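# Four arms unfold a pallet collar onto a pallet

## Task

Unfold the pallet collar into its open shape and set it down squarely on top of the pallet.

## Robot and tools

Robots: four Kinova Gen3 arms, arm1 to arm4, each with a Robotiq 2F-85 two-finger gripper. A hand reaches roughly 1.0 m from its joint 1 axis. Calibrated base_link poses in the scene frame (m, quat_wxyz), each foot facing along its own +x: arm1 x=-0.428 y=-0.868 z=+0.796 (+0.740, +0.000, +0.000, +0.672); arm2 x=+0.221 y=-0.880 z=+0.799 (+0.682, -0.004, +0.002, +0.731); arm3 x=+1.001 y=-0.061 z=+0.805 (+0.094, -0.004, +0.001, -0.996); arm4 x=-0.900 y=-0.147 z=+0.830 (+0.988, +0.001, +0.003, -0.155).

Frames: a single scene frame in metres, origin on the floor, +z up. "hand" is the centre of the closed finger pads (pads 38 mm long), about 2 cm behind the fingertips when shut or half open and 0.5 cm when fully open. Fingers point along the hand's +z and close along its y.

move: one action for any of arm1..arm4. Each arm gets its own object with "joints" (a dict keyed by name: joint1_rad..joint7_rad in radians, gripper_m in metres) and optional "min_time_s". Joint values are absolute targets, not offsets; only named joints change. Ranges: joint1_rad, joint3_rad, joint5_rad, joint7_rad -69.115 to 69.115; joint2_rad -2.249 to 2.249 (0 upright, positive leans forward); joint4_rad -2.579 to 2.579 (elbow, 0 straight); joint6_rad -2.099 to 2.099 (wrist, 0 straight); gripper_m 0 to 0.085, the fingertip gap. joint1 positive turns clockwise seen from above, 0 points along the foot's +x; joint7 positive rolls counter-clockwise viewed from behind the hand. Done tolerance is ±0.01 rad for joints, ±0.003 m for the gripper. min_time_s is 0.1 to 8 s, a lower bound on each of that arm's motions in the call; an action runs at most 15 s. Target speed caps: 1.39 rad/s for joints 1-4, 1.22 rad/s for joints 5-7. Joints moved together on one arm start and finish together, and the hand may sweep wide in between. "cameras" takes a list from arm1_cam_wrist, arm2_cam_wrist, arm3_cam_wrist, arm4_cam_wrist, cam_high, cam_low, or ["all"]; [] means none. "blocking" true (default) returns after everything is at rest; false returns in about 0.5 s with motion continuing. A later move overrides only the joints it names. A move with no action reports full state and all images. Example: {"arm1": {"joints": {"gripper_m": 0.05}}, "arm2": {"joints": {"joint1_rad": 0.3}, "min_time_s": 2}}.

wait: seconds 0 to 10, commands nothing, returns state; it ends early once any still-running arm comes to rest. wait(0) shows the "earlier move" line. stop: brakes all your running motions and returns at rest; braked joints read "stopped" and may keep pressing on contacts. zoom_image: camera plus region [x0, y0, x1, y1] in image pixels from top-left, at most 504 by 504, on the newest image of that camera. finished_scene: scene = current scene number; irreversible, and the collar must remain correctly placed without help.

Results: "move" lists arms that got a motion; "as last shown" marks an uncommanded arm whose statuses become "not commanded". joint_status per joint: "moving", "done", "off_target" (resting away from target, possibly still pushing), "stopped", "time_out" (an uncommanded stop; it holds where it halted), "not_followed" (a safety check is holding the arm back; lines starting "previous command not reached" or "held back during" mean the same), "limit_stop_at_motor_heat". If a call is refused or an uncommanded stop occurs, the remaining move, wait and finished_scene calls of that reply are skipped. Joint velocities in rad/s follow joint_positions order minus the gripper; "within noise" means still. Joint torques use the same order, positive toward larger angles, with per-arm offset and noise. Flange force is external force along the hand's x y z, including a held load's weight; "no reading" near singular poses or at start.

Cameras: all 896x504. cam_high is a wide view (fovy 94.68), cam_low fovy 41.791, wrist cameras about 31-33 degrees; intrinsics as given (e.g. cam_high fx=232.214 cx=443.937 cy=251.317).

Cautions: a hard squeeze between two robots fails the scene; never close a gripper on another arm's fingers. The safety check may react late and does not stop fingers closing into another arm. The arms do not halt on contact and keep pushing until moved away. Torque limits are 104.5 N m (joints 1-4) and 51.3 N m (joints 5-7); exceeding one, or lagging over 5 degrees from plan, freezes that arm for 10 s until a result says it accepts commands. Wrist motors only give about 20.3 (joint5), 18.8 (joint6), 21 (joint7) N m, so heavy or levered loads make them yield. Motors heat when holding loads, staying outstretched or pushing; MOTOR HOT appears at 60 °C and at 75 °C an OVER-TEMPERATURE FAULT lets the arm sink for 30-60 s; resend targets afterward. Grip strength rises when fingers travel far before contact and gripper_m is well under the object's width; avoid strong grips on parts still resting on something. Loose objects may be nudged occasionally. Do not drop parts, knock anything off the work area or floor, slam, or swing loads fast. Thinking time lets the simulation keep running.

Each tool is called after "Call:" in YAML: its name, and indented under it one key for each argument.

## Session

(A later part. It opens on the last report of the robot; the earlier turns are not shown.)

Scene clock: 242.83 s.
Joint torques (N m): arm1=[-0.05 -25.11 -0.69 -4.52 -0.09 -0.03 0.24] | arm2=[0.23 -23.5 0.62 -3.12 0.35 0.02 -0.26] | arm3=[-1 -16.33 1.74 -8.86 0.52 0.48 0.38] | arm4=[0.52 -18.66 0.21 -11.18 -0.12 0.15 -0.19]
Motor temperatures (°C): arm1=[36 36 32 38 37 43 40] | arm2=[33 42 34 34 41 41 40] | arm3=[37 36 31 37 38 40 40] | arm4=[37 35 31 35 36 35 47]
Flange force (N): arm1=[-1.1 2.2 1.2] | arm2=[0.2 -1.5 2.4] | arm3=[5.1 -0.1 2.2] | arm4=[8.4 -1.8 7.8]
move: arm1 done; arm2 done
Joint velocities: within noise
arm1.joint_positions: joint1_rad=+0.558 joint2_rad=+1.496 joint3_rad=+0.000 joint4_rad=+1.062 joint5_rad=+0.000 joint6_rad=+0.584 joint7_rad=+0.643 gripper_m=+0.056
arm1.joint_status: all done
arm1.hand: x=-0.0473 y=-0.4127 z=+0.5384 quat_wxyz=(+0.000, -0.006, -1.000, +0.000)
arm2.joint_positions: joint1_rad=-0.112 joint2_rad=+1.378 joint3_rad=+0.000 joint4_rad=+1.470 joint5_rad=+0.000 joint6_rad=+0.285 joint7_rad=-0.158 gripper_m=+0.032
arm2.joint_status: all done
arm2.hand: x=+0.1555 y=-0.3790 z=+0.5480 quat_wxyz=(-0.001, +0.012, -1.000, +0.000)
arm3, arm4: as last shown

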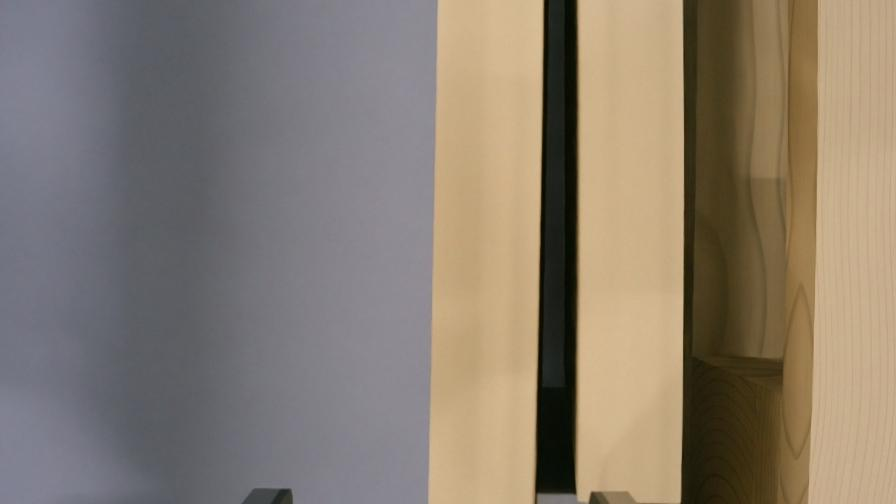

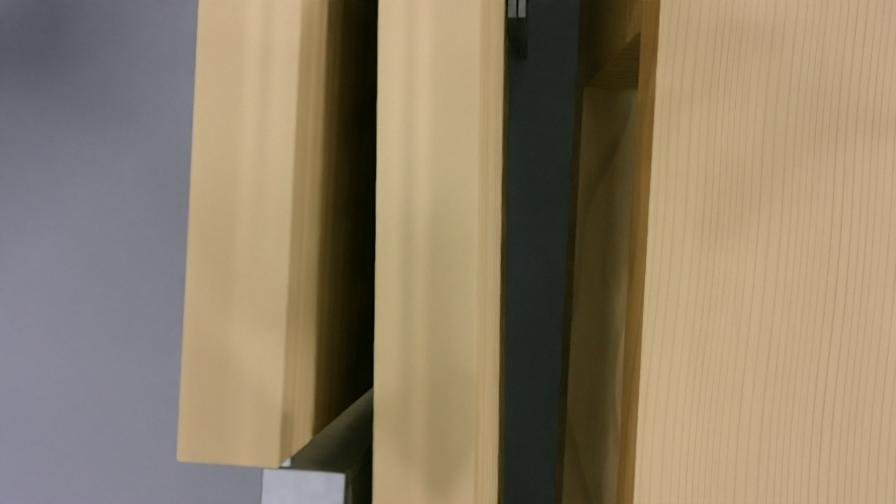

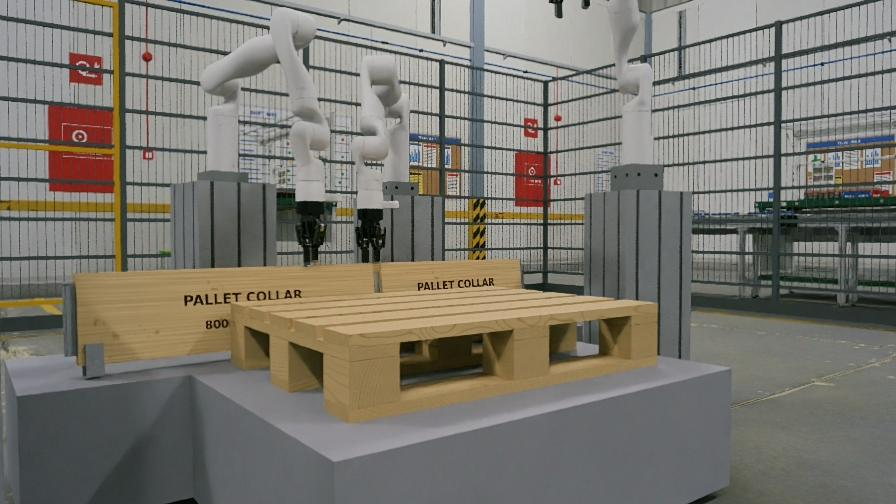

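Call:
move:
  arm1: {"joints": {"joint1_rad": 0.5558, "joint2_rad": 1.5077, "joint4_rad": 1.0223, "joint6_rad": 0.6116, "joint7_rad": 0.64}, "min_time_s": 2}
  arm2: {"joints": {"joint1_rad": -0.1127, "joint2_rad": 1.375, "joint4_rad": 1.4885, "joint6_rad": 0.2693, "joint7_rad": -0.158}, "min_time_s": 2}
  cameras: ["arm1_cam_wrist", "arm2_cam_wrist", "cam_low"]

Call:
zoom_image:
  camera: "cam_low"
  region: [320, 215, 410, 300]

Scene clock: 252.77 s.
Joint torques (N m): arm1=[-0.05 -25.43 -0.68 -4.85 -0.09 -0.08 0.32] | arm2=[0.19 -23.35 0.63 -2.95 0.32 0.09 -0.25] | arm3=[-0.93 -16.3 1.7 -8.83 0.53 0.47 0.31] | arm4=[0.52 -18.65 0.22 -11.19 -0.13 0.15 -0.15]
Motor temperatures (°C): arm1=[36 36 32 38 37 43 40] | arm2=[33 42 34 34 41 41 40] | arm3=[37 36 31 37 38 40 40] | arm4=[37 35 31 35 36 35 47]
Flange force (N): arm1=[-0.9 2.1 1.2] | arm2=[0.1 -1.6 2.5] | arm3=[5.0 -0.2 2.1] | arm4=[8.5 -1.8 7.9]
move: arm1 done; arm2 done
Joint velocities: within noise
arm1.joint_positions: joint1_rad=+0.556 joint2_rad=+1.508 joint3_rad=+0.000 joint4_rad=+1.022 joint5_rad=+0.000 joint6_rad=+0.612 joint7_rad=+0.640 gripper_m=+0.056
arm1.joint_status: all done
arm1.hand: x=-0.0439 y=-0.4057 z=+0.5383 quat_wxyz=(+0.000, -0.006, -1.000, +0.000)
arm2.joint_positions: joint1_rad=-0.113 joint2_rad=+1.375 joint3_rad=+0.000 joint4_rad=+1.488 joint5_rad=+0.000 joint6_rad=+0.269 joint7_rad=-0.158 gripper_m=+0.032
arm2.joint_status: all done
arm2.hand: x=+0.1561 y=-0.3838 z=+0.5480 quat_wxyz=(-0.001, +0.012, -1.000, +0.000)
arm3, arm4: as last shown

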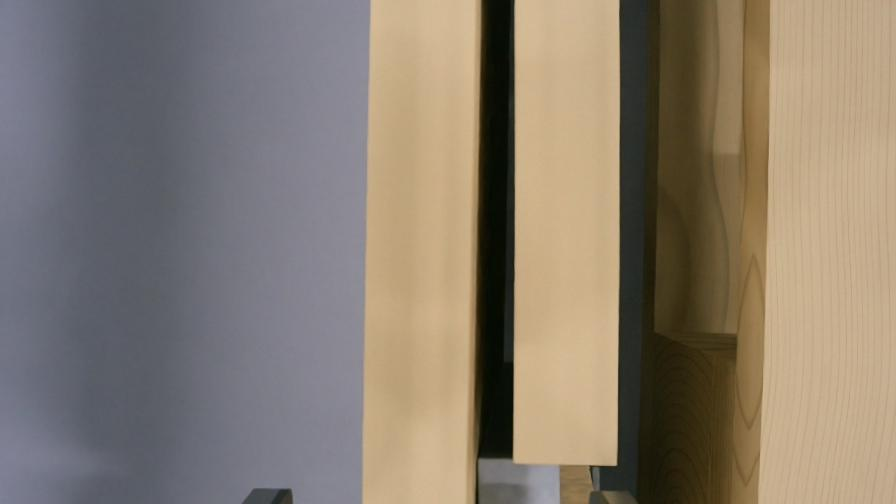

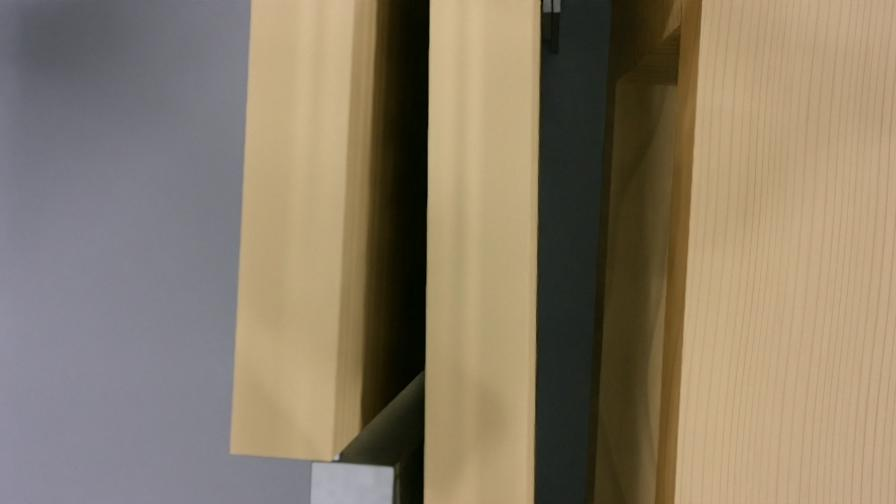

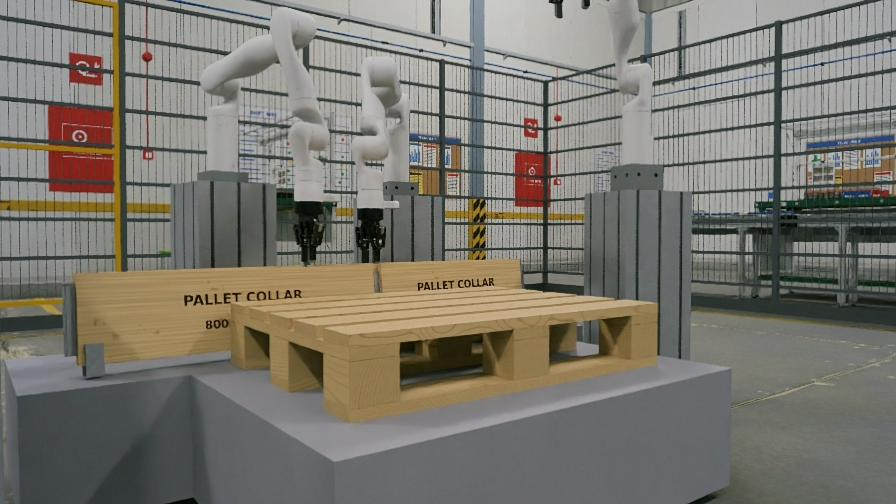

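Scaled by 5.600 from the camera's image (finer frame: 1280x720).

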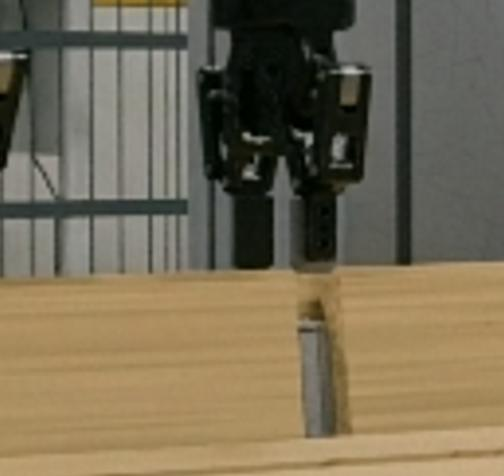

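Call:
move:
  arm1: {"joints": {"joint1_rad": 0.5539, "joint2_rad": 1.5022, "joint4_rad": 1.0403, "joint6_rad": 0.5991, "joint7_rad": 0.638}, "min_time_s": 1.5}
  arm2: {"joints": {"joint1_rad": -0.1143, "joint2_rad": 1.3777, "joint4_rad": 1.4726, "joint6_rad": 0.2825, "joint7_rad": -0.16}, "min_time_s": 1.5}
  cameras: ["arm1_cam_wrist", "arm2_cam_wrist", "cam_low"]

Call:
zoom_image:
  camera: "cam_low"
  region: [320, 215, 410, 300]

Scene clock: 257.97 s.
Joint torques (N m): arm1=[-0.02 -25.3 -0.72 -4.72 -0.12 -0.07 0.27] | arm2=[0.24 -23.5 0.61 -3.07 0.34 0.05 -0.3] | arm3=[-1.02 -16.34 1.8 -8.82 0.54 0.47 0.38] | arm4=[0.5 -18.64 0.23 -11.2 -0.14 0.12 -0.17]
Motor temperatures (°C): arm1=[36 36 32 38 37 43 40] | arm2=[33 42 34 34 41 41 40] | arm3=[37 36 31 37 38 40 40] | arm4=[37 35 31 35 36 35 47]
Flange force (N): arm1=[-0.9 2.1 1.2] | arm2=[0.2 -1.5 2.5] | arm3=[4.9 -0.2 2.0] | arm4=[8.5 -1.8 7.8]
move: arm1 done; arm2 done
Joint velocities: within noise
arm1.joint_positions: joint1_rad=+0.554 joint2_rad=+1.502 joint3_rad=+0.000 joint4_rad=+1.040 joint5_rad=+0.000 joint6_rad=+0.599 joint7_rad=+0.638 gripper_m=+0.056
arm1.joint_status: all done
arm1.hand: x=-0.0469 y=-0.4076 z=+0.5384 quat_wxyz=(+0.000, -0.006, -1.000, +0.000)
arm2.joint_positions: joint1_rad=-0.114 joint2_rad=+1.378 joint3_rad=+0.000 joint4_rad=+1.473 joint5_rad=+0.000 joint6_rad=+0.282 joint7_rad=-0.160 gripper_m=+0.032
arm2.joint_status: all done
arm2.hand: x=+0.1546 y=-0.3798 z=+0.5481 quat_wxyz=(-0.001, +0.012, -1.000, +0.000)
arm3.joint_positions: joint1_rad=+0.258 joint2_rad=+0.470 joint3_rad=+0.000 joint4_rad=+0.990 joint5_rad=+0.000 joint6_rad=+1.682 joint7_rad=+1.641 gripper_m=+0.085
arm3.joint_status: not commanded
arm3.hand: x=+0.5040 y=-0.0019 z=+1.1921 quat_wxyz=(+0.000, -1.000, -0.001, +0.004)
arm4.joint_positions: joint1_rad=-0.657 joint2_rad=+0.463 joint3_rad=+0.000 joint4_rad=+1.033 joint5_rad=+0.000 joint6_rad=+1.646 joint7_rad=+1.225 gripper_m=+0.085
arm4.joint_status: not commanded
arm4.hand: x=-0.4179 y=-0.0012 z=+1.2013 quat_wxyz=(+0.003, +0.000, -1.000, -0.001)

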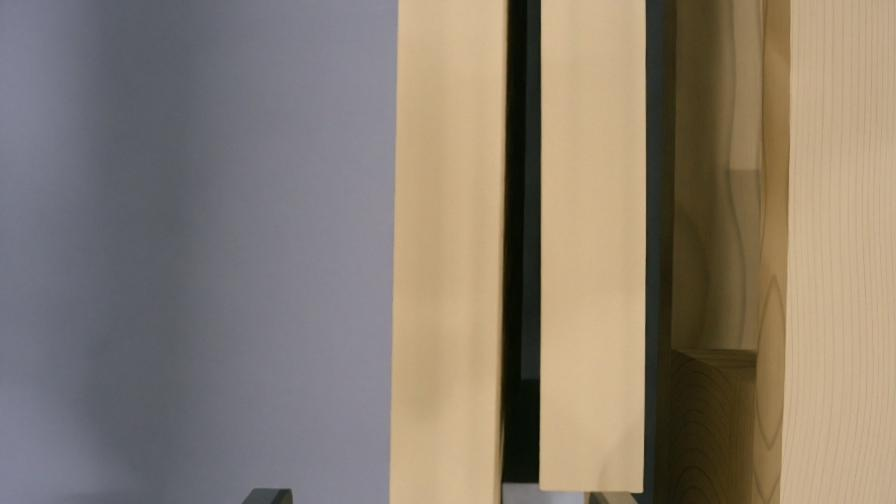

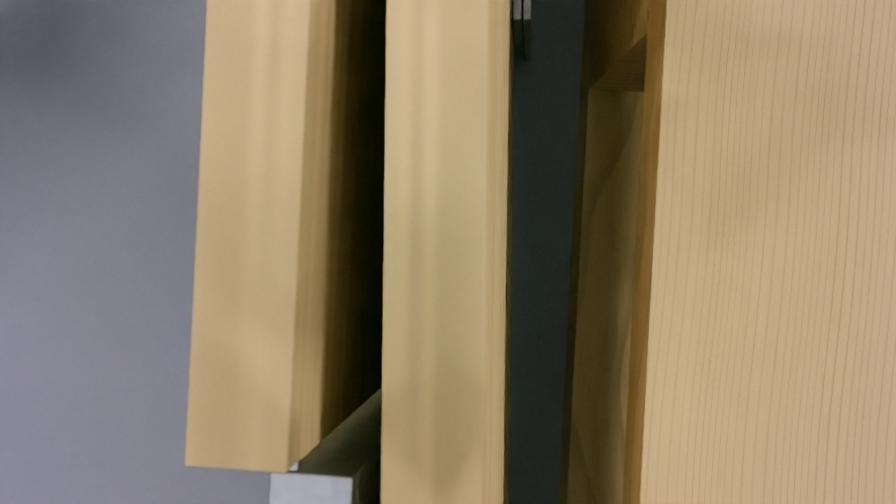

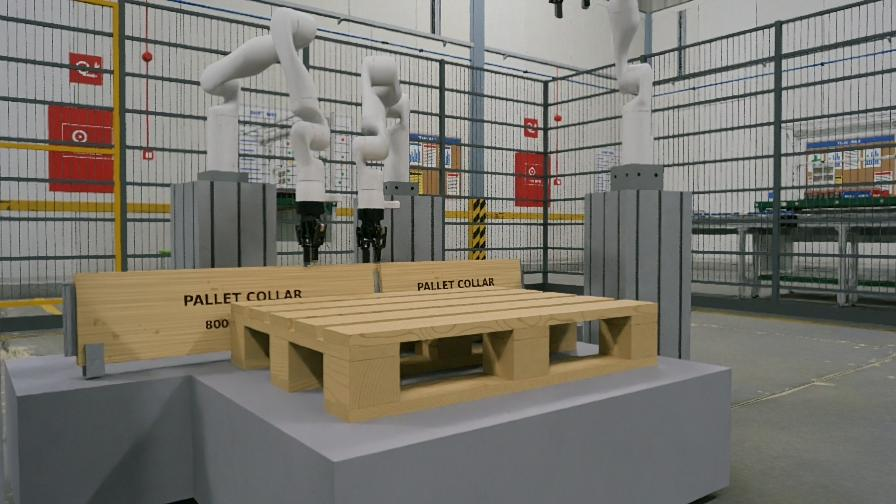

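Scaled by 5.600 from the camera's image (finer frame: 1280x720).

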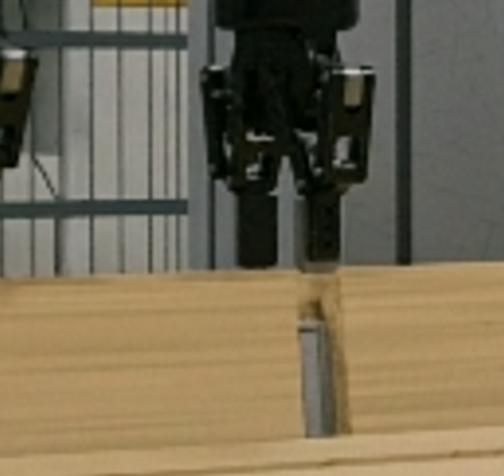

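Call:
move:
  arm1: {"joints": {"joint2_rad": 1.5344, "joint4_rad": 1.0112, "joint6_rad": 0.596}, "min_time_s": 2}
  arm2: {"joints": {"joint2_rad": 1.4317, "joint4_rad": 1.43, "joint6_rad": 0.2711}, "min_time_s": 2.5}
  cameras: ["arm1_cam_wrist", "arm2_cam_wrist", "cam_low"]

Call:
zoom_image:
  camera: "cam_low"
  region: [320, 215, 410, 300]

Scene clock: 262.50 s.
Joint torques (N m): arm1=[-0.92 -24.3 -1.52 -4.06 -0.3 0.31 0.28] | arm2=[0.26 -23.54 0.62 -2.93 0.37 0.06 -0.26] | arm3=[-0.98 -16.3 1.71 -8.79 0.53 0.45 0.37] | arm4=[0.51 -18.67 0.19 -11.17 -0.12 0.14 -0.16]
Motor temperatures (°C): arm1=[36 36 32 38 37 43 40] | arm2=[33 42 34 34 41 41 40] | arm3=[37 36 31 37 38 40 40] | arm4=[37 35 31 35 36 35 47]
Flange force (N): arm1=[-2.4 1.6 0.3] | arm2=[0.3 -1.4 2.4] | arm3=[4.8 -0.1 1.9] | arm4=[8.4 -1.8 7.8]
move: arm1 done; arm2 done
Joint velocities: within noise
arm1.joint_positions: joint1_rad=+0.554 joint2_rad=+1.534 joint3_rad=+0.000 joint4_rad=+1.011 joint5_rad=+0.000 joint6_rad=+0.596 joint7_rad=+0.638 gripper_m=+0.056
arm1.joint_status: all done
arm1.hand: x=-0.0469 y=-0.4077 z=+0.5243 quat_wxyz=(+0.000, -0.006, -1.000, +0.000)
arm2.joint_positions: joint1_rad=-0.114 joint2_rad=+1.432 joint3_rad=+0.000 joint4_rad=+1.430 joint5_rad=+0.000 joint6_rad=+0.271 joint7_rad=-0.160 gripper_m=+0.032
arm2.joint_status: all done
arm2.hand: x=+0.1546 y=-0.3797 z=+0.5246 quat_wxyz=(-0.001, +0.012, -1.000, +0.000)
arm3, arm4: as last shown

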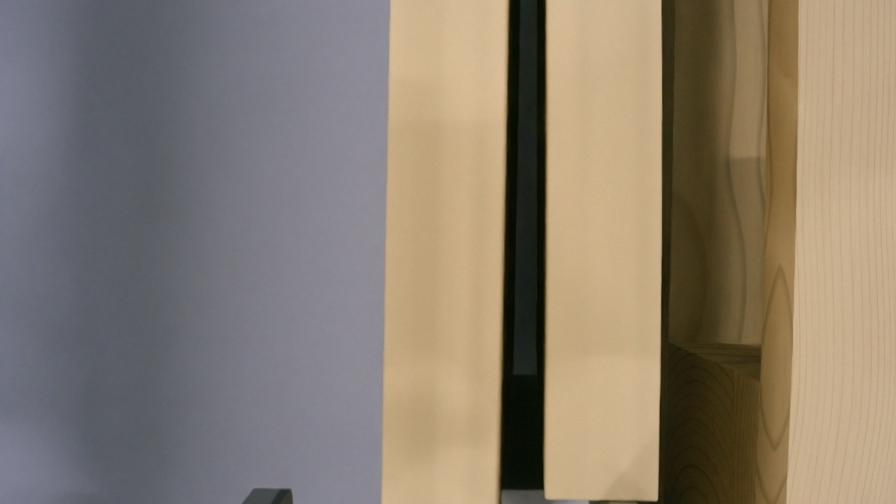

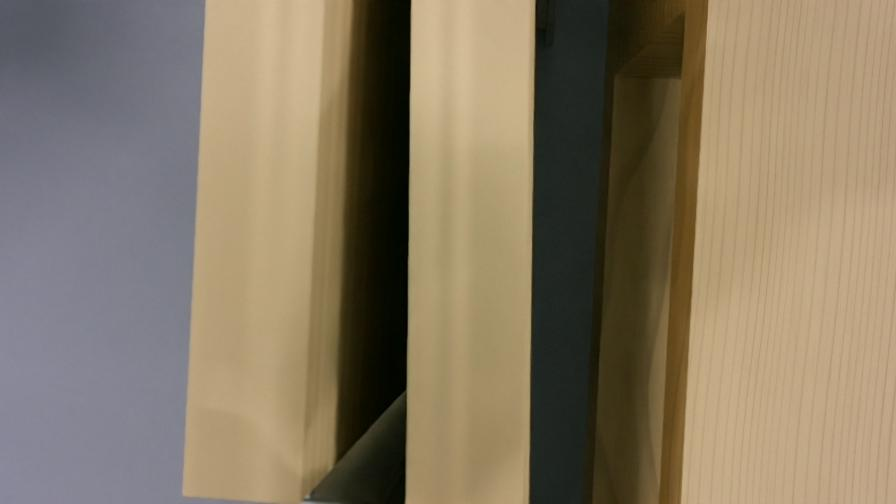

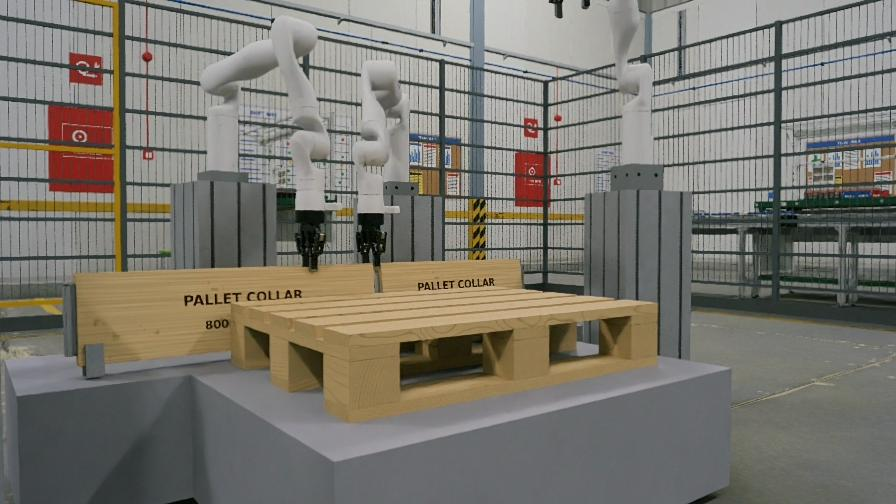

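Scaled by 5.600 from the camera's image (finer frame: 1280x720).

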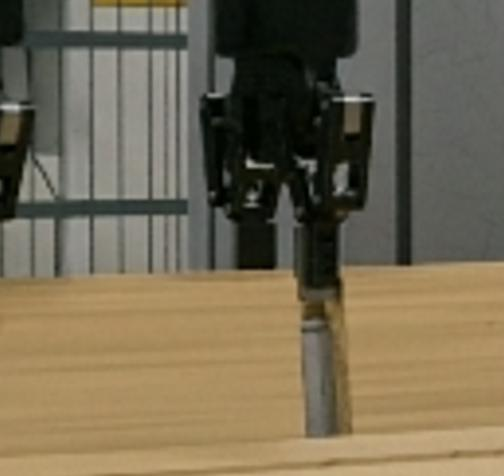

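Call:
move:
  arm1: {"joints": {"gripper_m": 0.03}}
  arm2: {"joints": {"gripper_m": 0.006}}

Call:
move:
  arm1: {"joints": {"gripper_m": 0.006}}
  cameras: ["arm1_cam_wrist", "arm2_cam_wrist", "cam_low"]

Call:
zoom_image:
  camera: "cam_low"
  region: [300, 215, 390, 300]

Scene clock: 264.33 s.
Joint torques (N m): arm1=[-1 -24.29 -1.54 -3.75 -0.32 0.45 0.29] | arm2=[-0.81 -18.73 -0.69 -2.44 0.29 -0.01 -0.16] | arm3=[-0.95 -16.29 1.67 -8.89 0.52 0.43 0.44] | arm4=[0.52 -18.64 0.22 -11.15 -0.15 0.13 -0.18]
Motor temperatures (°C): arm1=[36 36 32 38 37 43 40] | arm2=[33 42 34 34 41 41 40] | arm3=[37 36 31 37 38 40 40] | arm4=[37 35 31 35 36 35 47]
Flange force (N): arm1=[-3.2 2.4 1.0] | arm2=[-1.7 -2.1 -7.8] | arm3=[5.2 0.1 2.2] | arm4=[8.4 -1.8 7.7]
move: arm1 done; arm2 off_target
Joint velocities: within noise
arm1.joint_positions: joint1_rad=+0.554 joint2_rad=+1.534 joint3_rad=+0.000 joint4_rad=+1.011 joint5_rad=+0.000 joint6_rad=+0.596 joint7_rad=+0.638 gripper_m=+0.030
arm1.joint_status: all done
arm1.hand: x=-0.0469 y=-0.4077 z=+0.5243 quat_wxyz=(+0.000, -0.006, -1.000, +0.000)
arm2.joint_positions: joint1_rad=-0.114 joint2_rad=+1.432 joint3_rad=+0.000 joint4_rad=+1.430 joint5_rad=+0.000 joint6_rad=+0.271 joint7_rad=-0.160 gripper_m=+0.019
arm2.joint_status: gripper_m off_target (ended at +0.019, target +0.006)
arm2.hand: x=+0.1546 y=-0.3797 z=+0.5247 quat_wxyz=(-0.001, +0.012, -1.000, +0.000)
arm3, arm4: as last shown
pictures: none

Scene clock: 265.03 s.
Joint torques (N m): arm1=[-0.18 -22.32 -0.25 -3.64 0.24 0.31 0.37] | arm2=[-2.8 -16.69 -3.26 -1.71 -0.06 0.09 -0.15] | arm3=[-1.03 -16.34 1.67 -8.82 0.53 0.39 0.39] | arm4=[0.51 -18.64 0.22 -11.16 -0.13 0.14 -0.17]
Motor temperatures (°C): arm1=[36 36 32 38 37 43 40] | arm2=[33 42 34 34 41 41 40] | arm3=[37 36 31 37 38 40 40] | arm4=[37 35 31 35 36 35 47]
Flange force (N): arm1=[-0.7 1.7 -3.3] | arm2=[-5.5 -0.3 -11.1] | arm3=[4.7 -0.2 1.8] | arm4=[8.4 -1.8 7.8]
move: arm1 off_target
Joint velocities: within noise
arm1.joint_positions: joint1_rad=+0.554 joint2_rad=+1.534 joint3_rad=+0.000 joint4_rad=+1.011 joint5_rad=+0.000 joint6_rad=+0.596 joint7_rad=+0.638 gripper_m=+0.019
arm1.joint_status: gripper_m off_target (ended at +0.019, target +0.006)
arm1.hand: x=-0.0469 y=-0.4077 z=+0.5243 quat_wxyz=(+0.000, -0.006, -1.000, +0.000)
arm2, arm3, arm4: as last shown
arm2.hand: x=+0.1546 y=-0.3797 z=+0.5246 quat_wxyz=(-0.001, +0.012, -1.000, +0.000)

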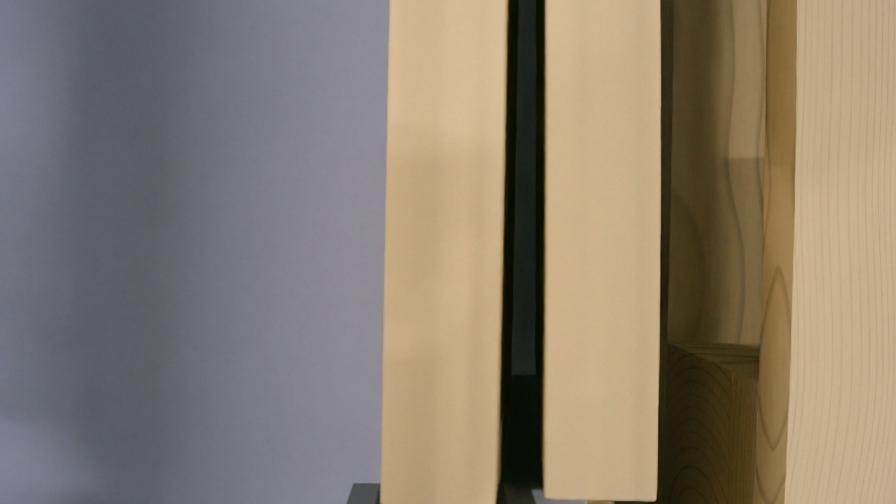

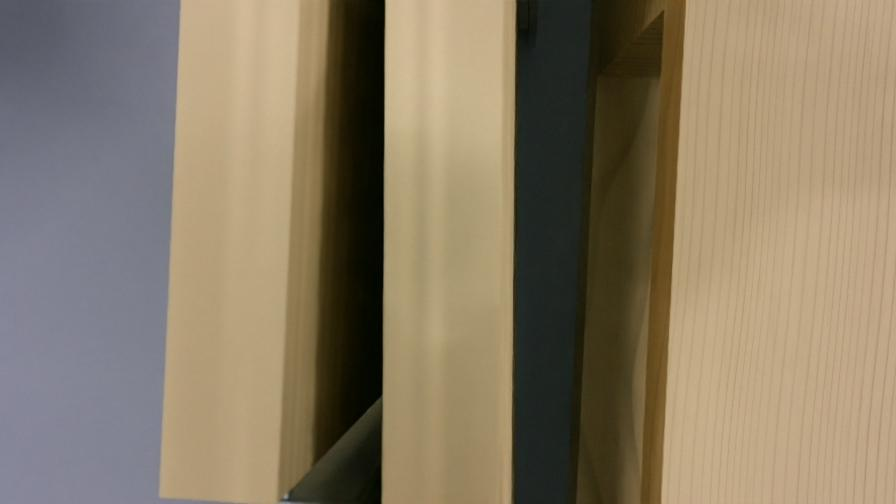

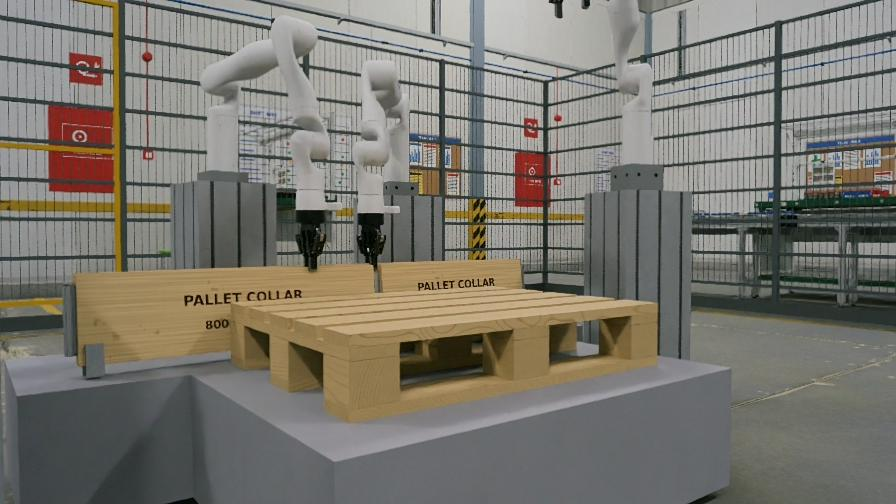

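Scaled by 5.600 from the camera's image (finer frame: 1280x720).

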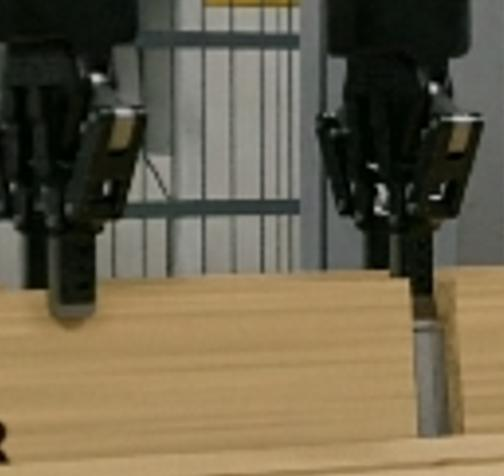

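Call:
move:
  arm1: {"joints": {"joint1_rad": 0.5778, "joint2_rad": 1.5092, "joint4_rad": 1.0862, "joint6_rad": 0.5462, "joint7_rad": 0.6739}, "min_time_s": 4}
  arm2: {"joints": {"joint1_rad": -0.1033, "joint2_rad": 1.4643, "joint4_rad": 1.2511, "joint6_rad": 0.4174, "joint7_rad": -0.1728}, "min_time_s": 4}
  cameras: ["arm1_cam_wrist", "arm2_cam_wrist", "arm3_cam_wrist", "arm4_cam_wrist", "cam_low"]

Scene clock: 272.27 s.
Joint torques (N m): arm1=[-0.69 -32.65 -1.35 -5.6 -0.26 0.43 0.39] | arm2=[1.28 -26.96 2.21 -8.81 0.82 -3.11 -0.17] | arm3=[-0.98 -16.36 1.78 -8.82 0.55 0.45 0.43] | arm4=[0.52 -18.65 0.2 -11.18 -0.13 0.15 -0.16]
Motor temperatures (°C): arm1=[36 36 32 38 37 43 40] | arm2=[33 42 34 34 41 41 40] | arm3=[37 36 31 37 38 40 40] | arm4=[37 35 31 35 36 35 47]
Flange force (N): arm1=[-3.4 3.4 16.4] | arm2=[1.1 -9.0 -3.0] | arm3=[4.8 0.0 2.0] | arm4=[8.5 -1.8 7.8]
move: arm1 done; arm2 done
Joint velocities: within noise
arm1.joint_positions: joint1_rad=+0.578 joint2_rad=+1.509 joint3_rad=+0.000 joint4_rad=+1.086 joint5_rad=+0.000 joint6_rad=+0.546 joint7_rad=+0.674 gripper_m=+0.019
arm1.joint_status: all done
arm1.hand: x=-0.0446 y=-0.4277 z=+0.5264 quat_wxyz=(+0.000, +0.000, -1.000, +0.000)
arm2.joint_positions: joint1_rad=-0.103 joint2_rad=+1.464 joint3_rad=+0.000 joint4_rad=+1.251 joint5_rad=+0.000 joint6_rad=+0.417 joint7_rad=-0.173 gripper_m=+0.019
arm2.joint_status: all done
arm2.hand: x=+0.1524 y=-0.3349 z=+0.5265 quat_wxyz=(-0.001, +0.000, -1.000, +0.000)
arm3, arm4: as last shown

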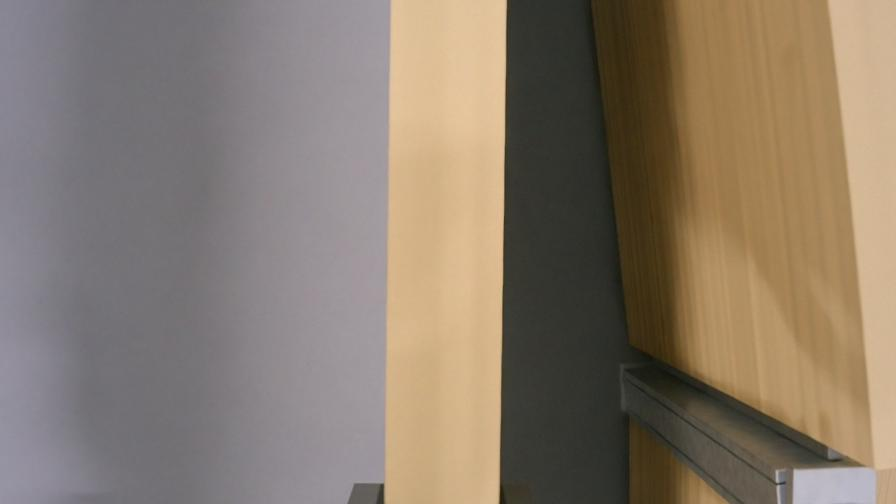

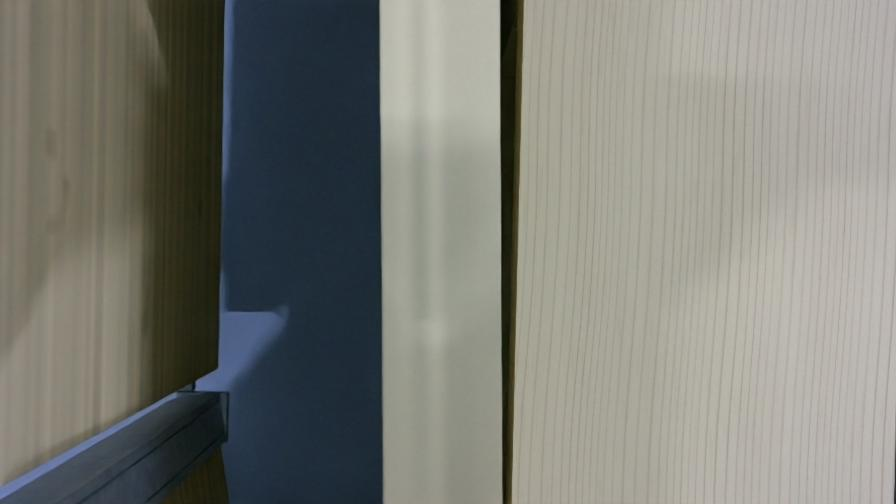

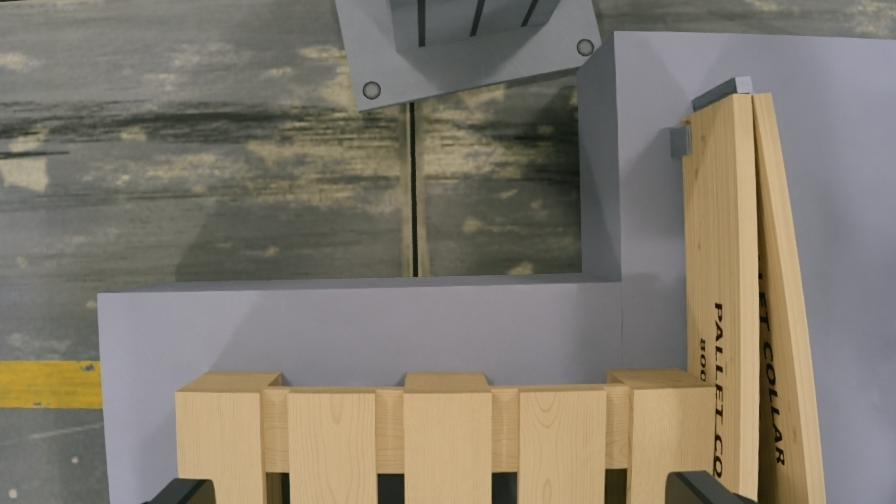

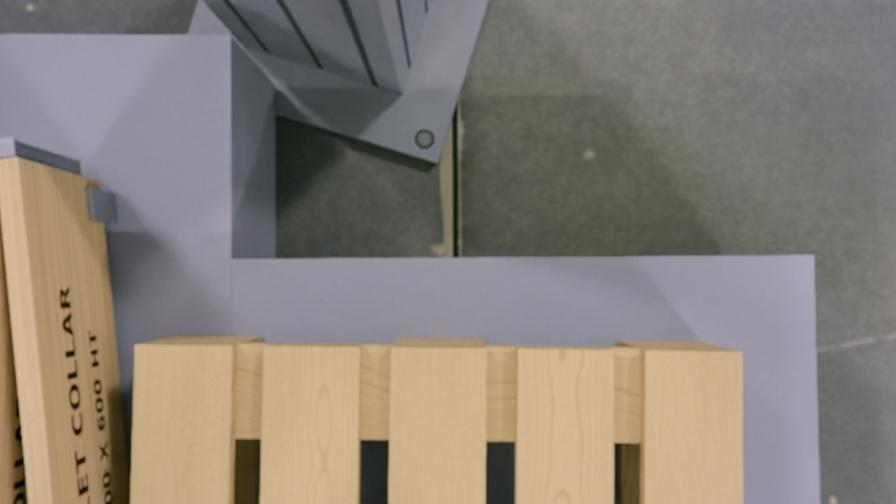

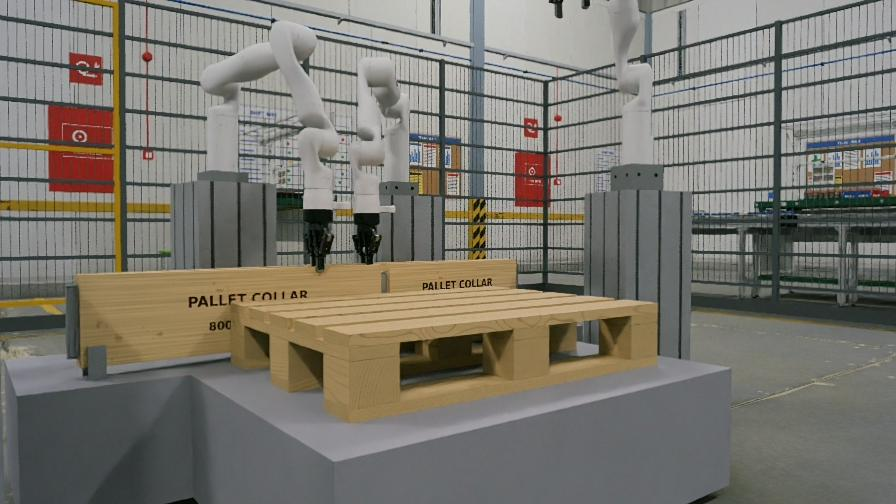

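Call:
move:
  arm3: {"joints": {"joint1_rad": -0.374, "joint2_rad": 1.5087, "joint4_rad": 0.7833, "joint6_rad": 0.8559, "joint7_rad": 1.139, "gripper_m": 0.047}, "min_time_s": 3.5}
  arm4: {"joints": {"joint1_rad": 0.0229, "joint2_rad": 1.4567, "joint4_rad": 1.0148, "joint6_rad": 0.6639, "joint7_rad": 2.0359, "gripper_m": 0.047}, "min_time_s": 3.5}
  cameras: ["arm3_cam_wrist", "arm4_cam_wrist", "cam_low", "cam_high"]

Scene clock: 291.80 s.
Joint torques (N m): arm1=[-0.73 -32.64 -1.36 -5.52 -0.28 0.42 0.42] | arm2=[1.27 -27 2.22 -8.77 0.88 -3.09 -0.16] | arm3=[-0.71 -25.4 2.03 -6.69 0.52 0.46 0.39] | arm4=[0.61 -25.95 0.55 -7.58 -0.07 0.14 -0.16]
Motor temperatures (°C): arm1=[35 37 32 38 37 43 40] | arm2=[33 43 34 34 41 41 40] | arm3=[37 36 31 37 38 40 40] | arm4=[37 36 31 35 36 35 47]
Flange force (N): arm1=[-3.7 3.7 16.6] | arm2=[1.2 -8.8 -2.8] | arm3=[4.5 -2.8 -2.9] | arm4=[9.5 6.1 -3.4]
move: arm3 done; arm4 done
Joint velocities: within noise
arm1, arm2: as last shown
arm2.hand: x=+0.1524 y=-0.3348 z=+0.5265 quat_wxyz=(-0.001, +0.000, -1.000, +0.000)
arm3.joint_positions: joint1_rad=-0.374 joint2_rad=+1.509 joint3_rad=+0.000 joint4_rad=+0.783 joint5_rad=+0.000 joint6_rad=+0.856 joint7_rad=+1.139 gripper_m=+0.047
arm3.joint_status: all done
arm3.hand: x=+0.4326 y=-0.3889 z=+0.6010 quat_wxyz=(+0.002, -0.998, -0.065, +0.001)
arm4.joint_positions: joint1_rad=+0.023 joint2_rad=+1.457 joint3_rad=+0.000 joint4_rad=+1.015 joint5_rad=+0.000 joint6_rad=+0.664 joint7_rad=+2.036 gripper_m=+0.047
arm4.joint_status: all done
arm4.hand: x=-0.3277 y=-0.3717 z=+0.6017 quat_wxyz=(-0.001, +0.066, -0.998, +0.000)
pictures: arm3_cam_wrist, arm4_cam_wrist, cam_high, cam_low

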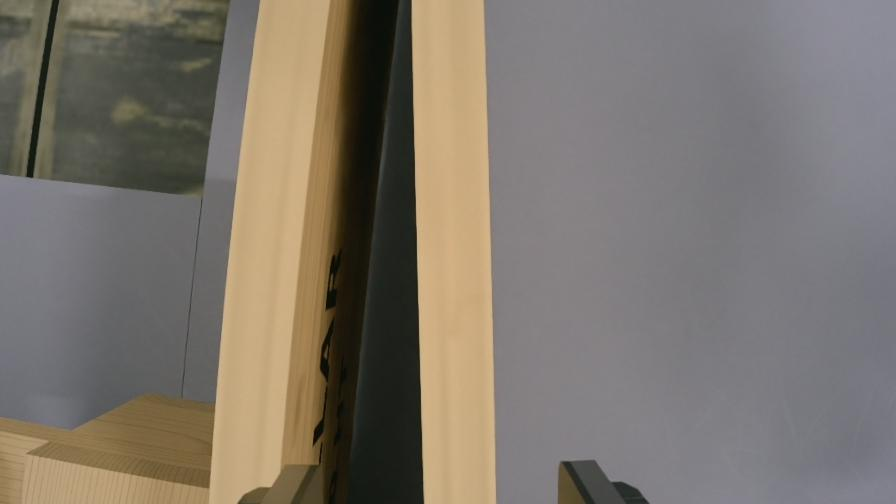

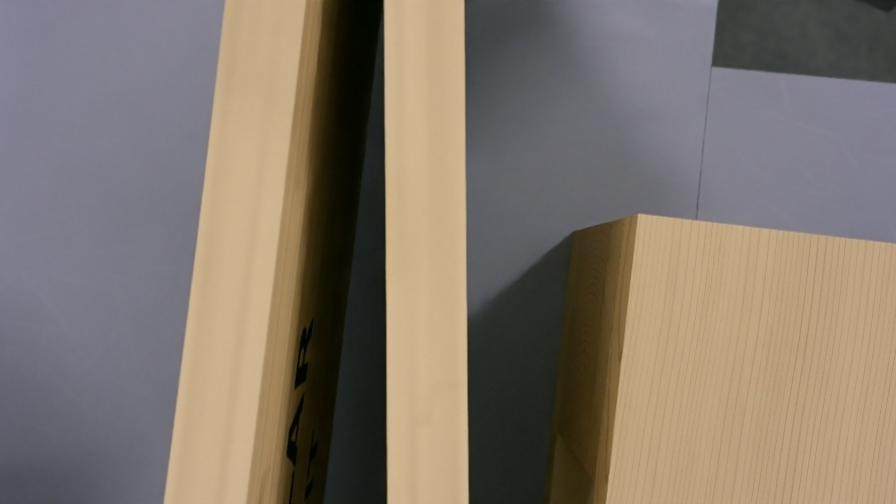

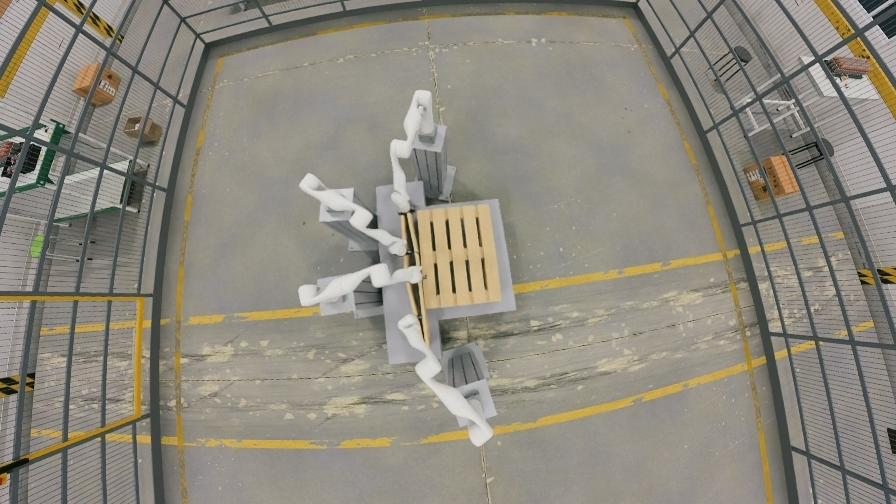

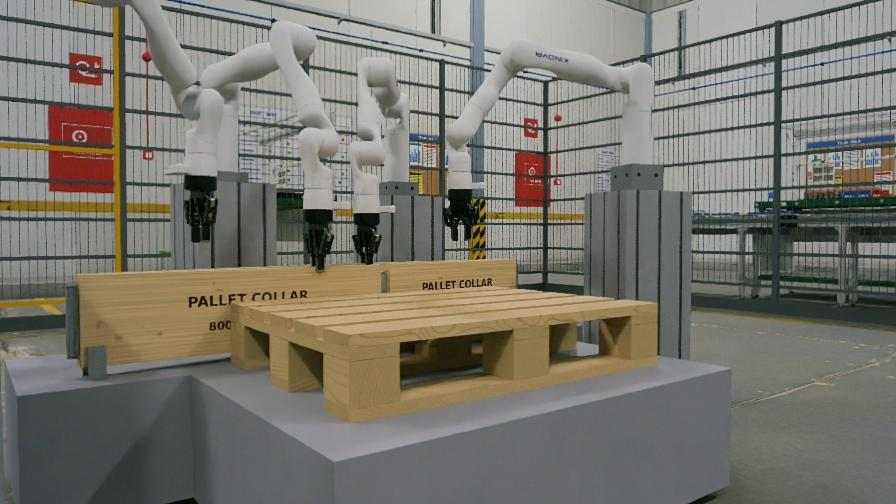

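Call:
move:
  arm3: {"joints": {"joint1_rad": -0.3827, "joint2_rad": 1.7499, "joint4_rad": 0.5086, "joint6_rad": 0.8894, "joint7_rad": 1.1304}, "min_time_s": 3}
  arm4: {"joints": {"joint1_rad": 0.0305, "joint2_rad": 1.684, "joint4_rad": 0.778, "joint6_rad": 0.6734, "joint7_rad": 2.0436}, "min_time_s": 3}
  cameras: ["arm3_cam_wrist", "arm4_cam_wrist", "cam_low"]

Scene clock: 300.83 s.
Joint torques (N m): arm1=[-0.71 -32.67 -1.33 -5.57 -0.25 0.42 0.39] | arm2=[1.27 -26.98 2.23 -8.76 0.85 -3.09 -0.17] | arm3=[-0.77 -25.4 2 -7 0.55 0.46 0.36] | arm4=[0.6 -25.98 0.54 -7.69 -0.06 0.09 -0.17]
Motor temperatures (°C): arm1=[35 38 32 38 37 43 39] | arm2=[33 43 34 34 41 41 40] | arm3=[37 36 31 37 38 40 40] | arm4=[37 36 31 35 36 35 47]
Flange force (N): arm1=[-3.6 3.5 16.5] | arm2=[1.1 -8.8 -2.8] | arm3=no reading | arm4=[11.7 7.4 -6.4]
move: arm3 done; arm4 done
Joint velocities: within noise
arm1, arm2: as last shown
arm3.joint_positions: joint1_rad=-0.383 joint2_rad=+1.750 joint3_rad=+0.000 joint4_rad=+0.509 joint5_rad=+0.000 joint6_rad=+0.889 joint7_rad=+1.130 gripper_m=+0.047
arm3.joint_status: all done
arm3.hand: x=+0.4340 y=-0.3942 z=+0.5079 quat_wxyz=(+0.002, -0.998, -0.066, +0.001)
arm4.joint_positions: joint1_rad=+0.031 joint2_rad=+1.684 joint3_rad=+0.000 joint4_rad=+0.778 joint5_rad=+0.000 joint6_rad=+0.673 joint7_rad=+2.044 gripper_m=+0.047
arm4.joint_status: all done
arm4.hand: x=-0.3277 y=-0.3767 z=+0.5081 quat_wxyz=(+0.000, +0.066, -0.998, +0.000)

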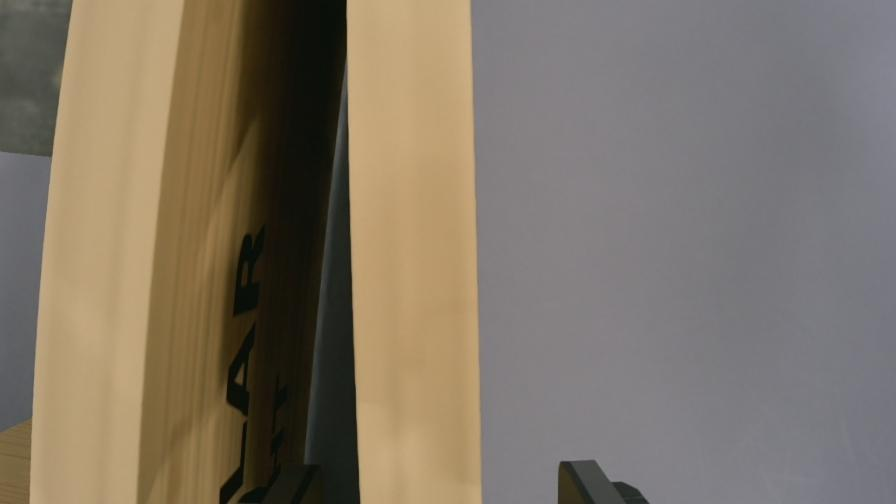

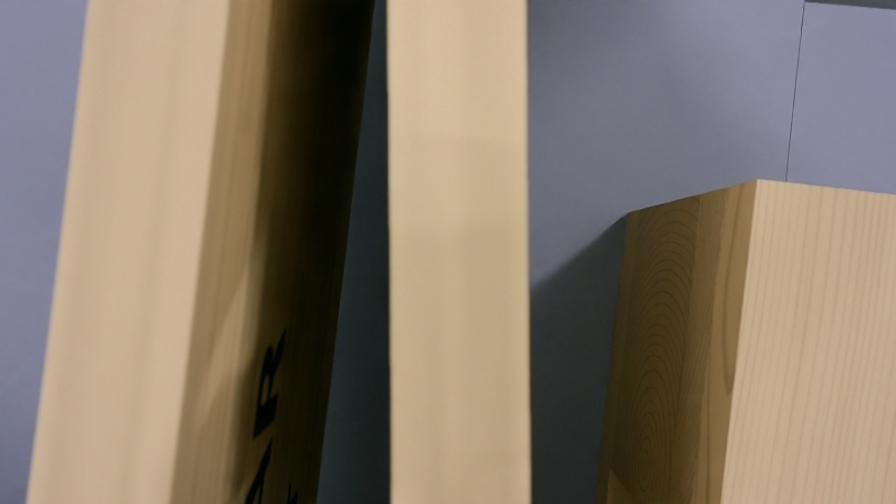

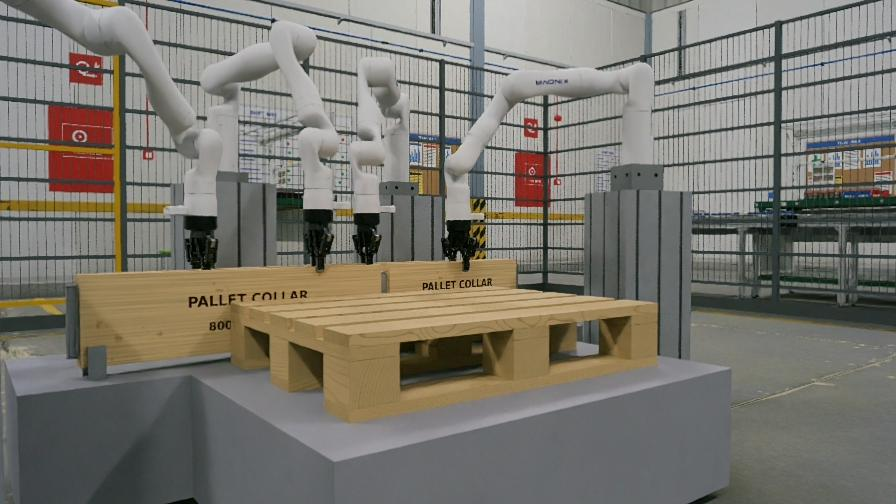

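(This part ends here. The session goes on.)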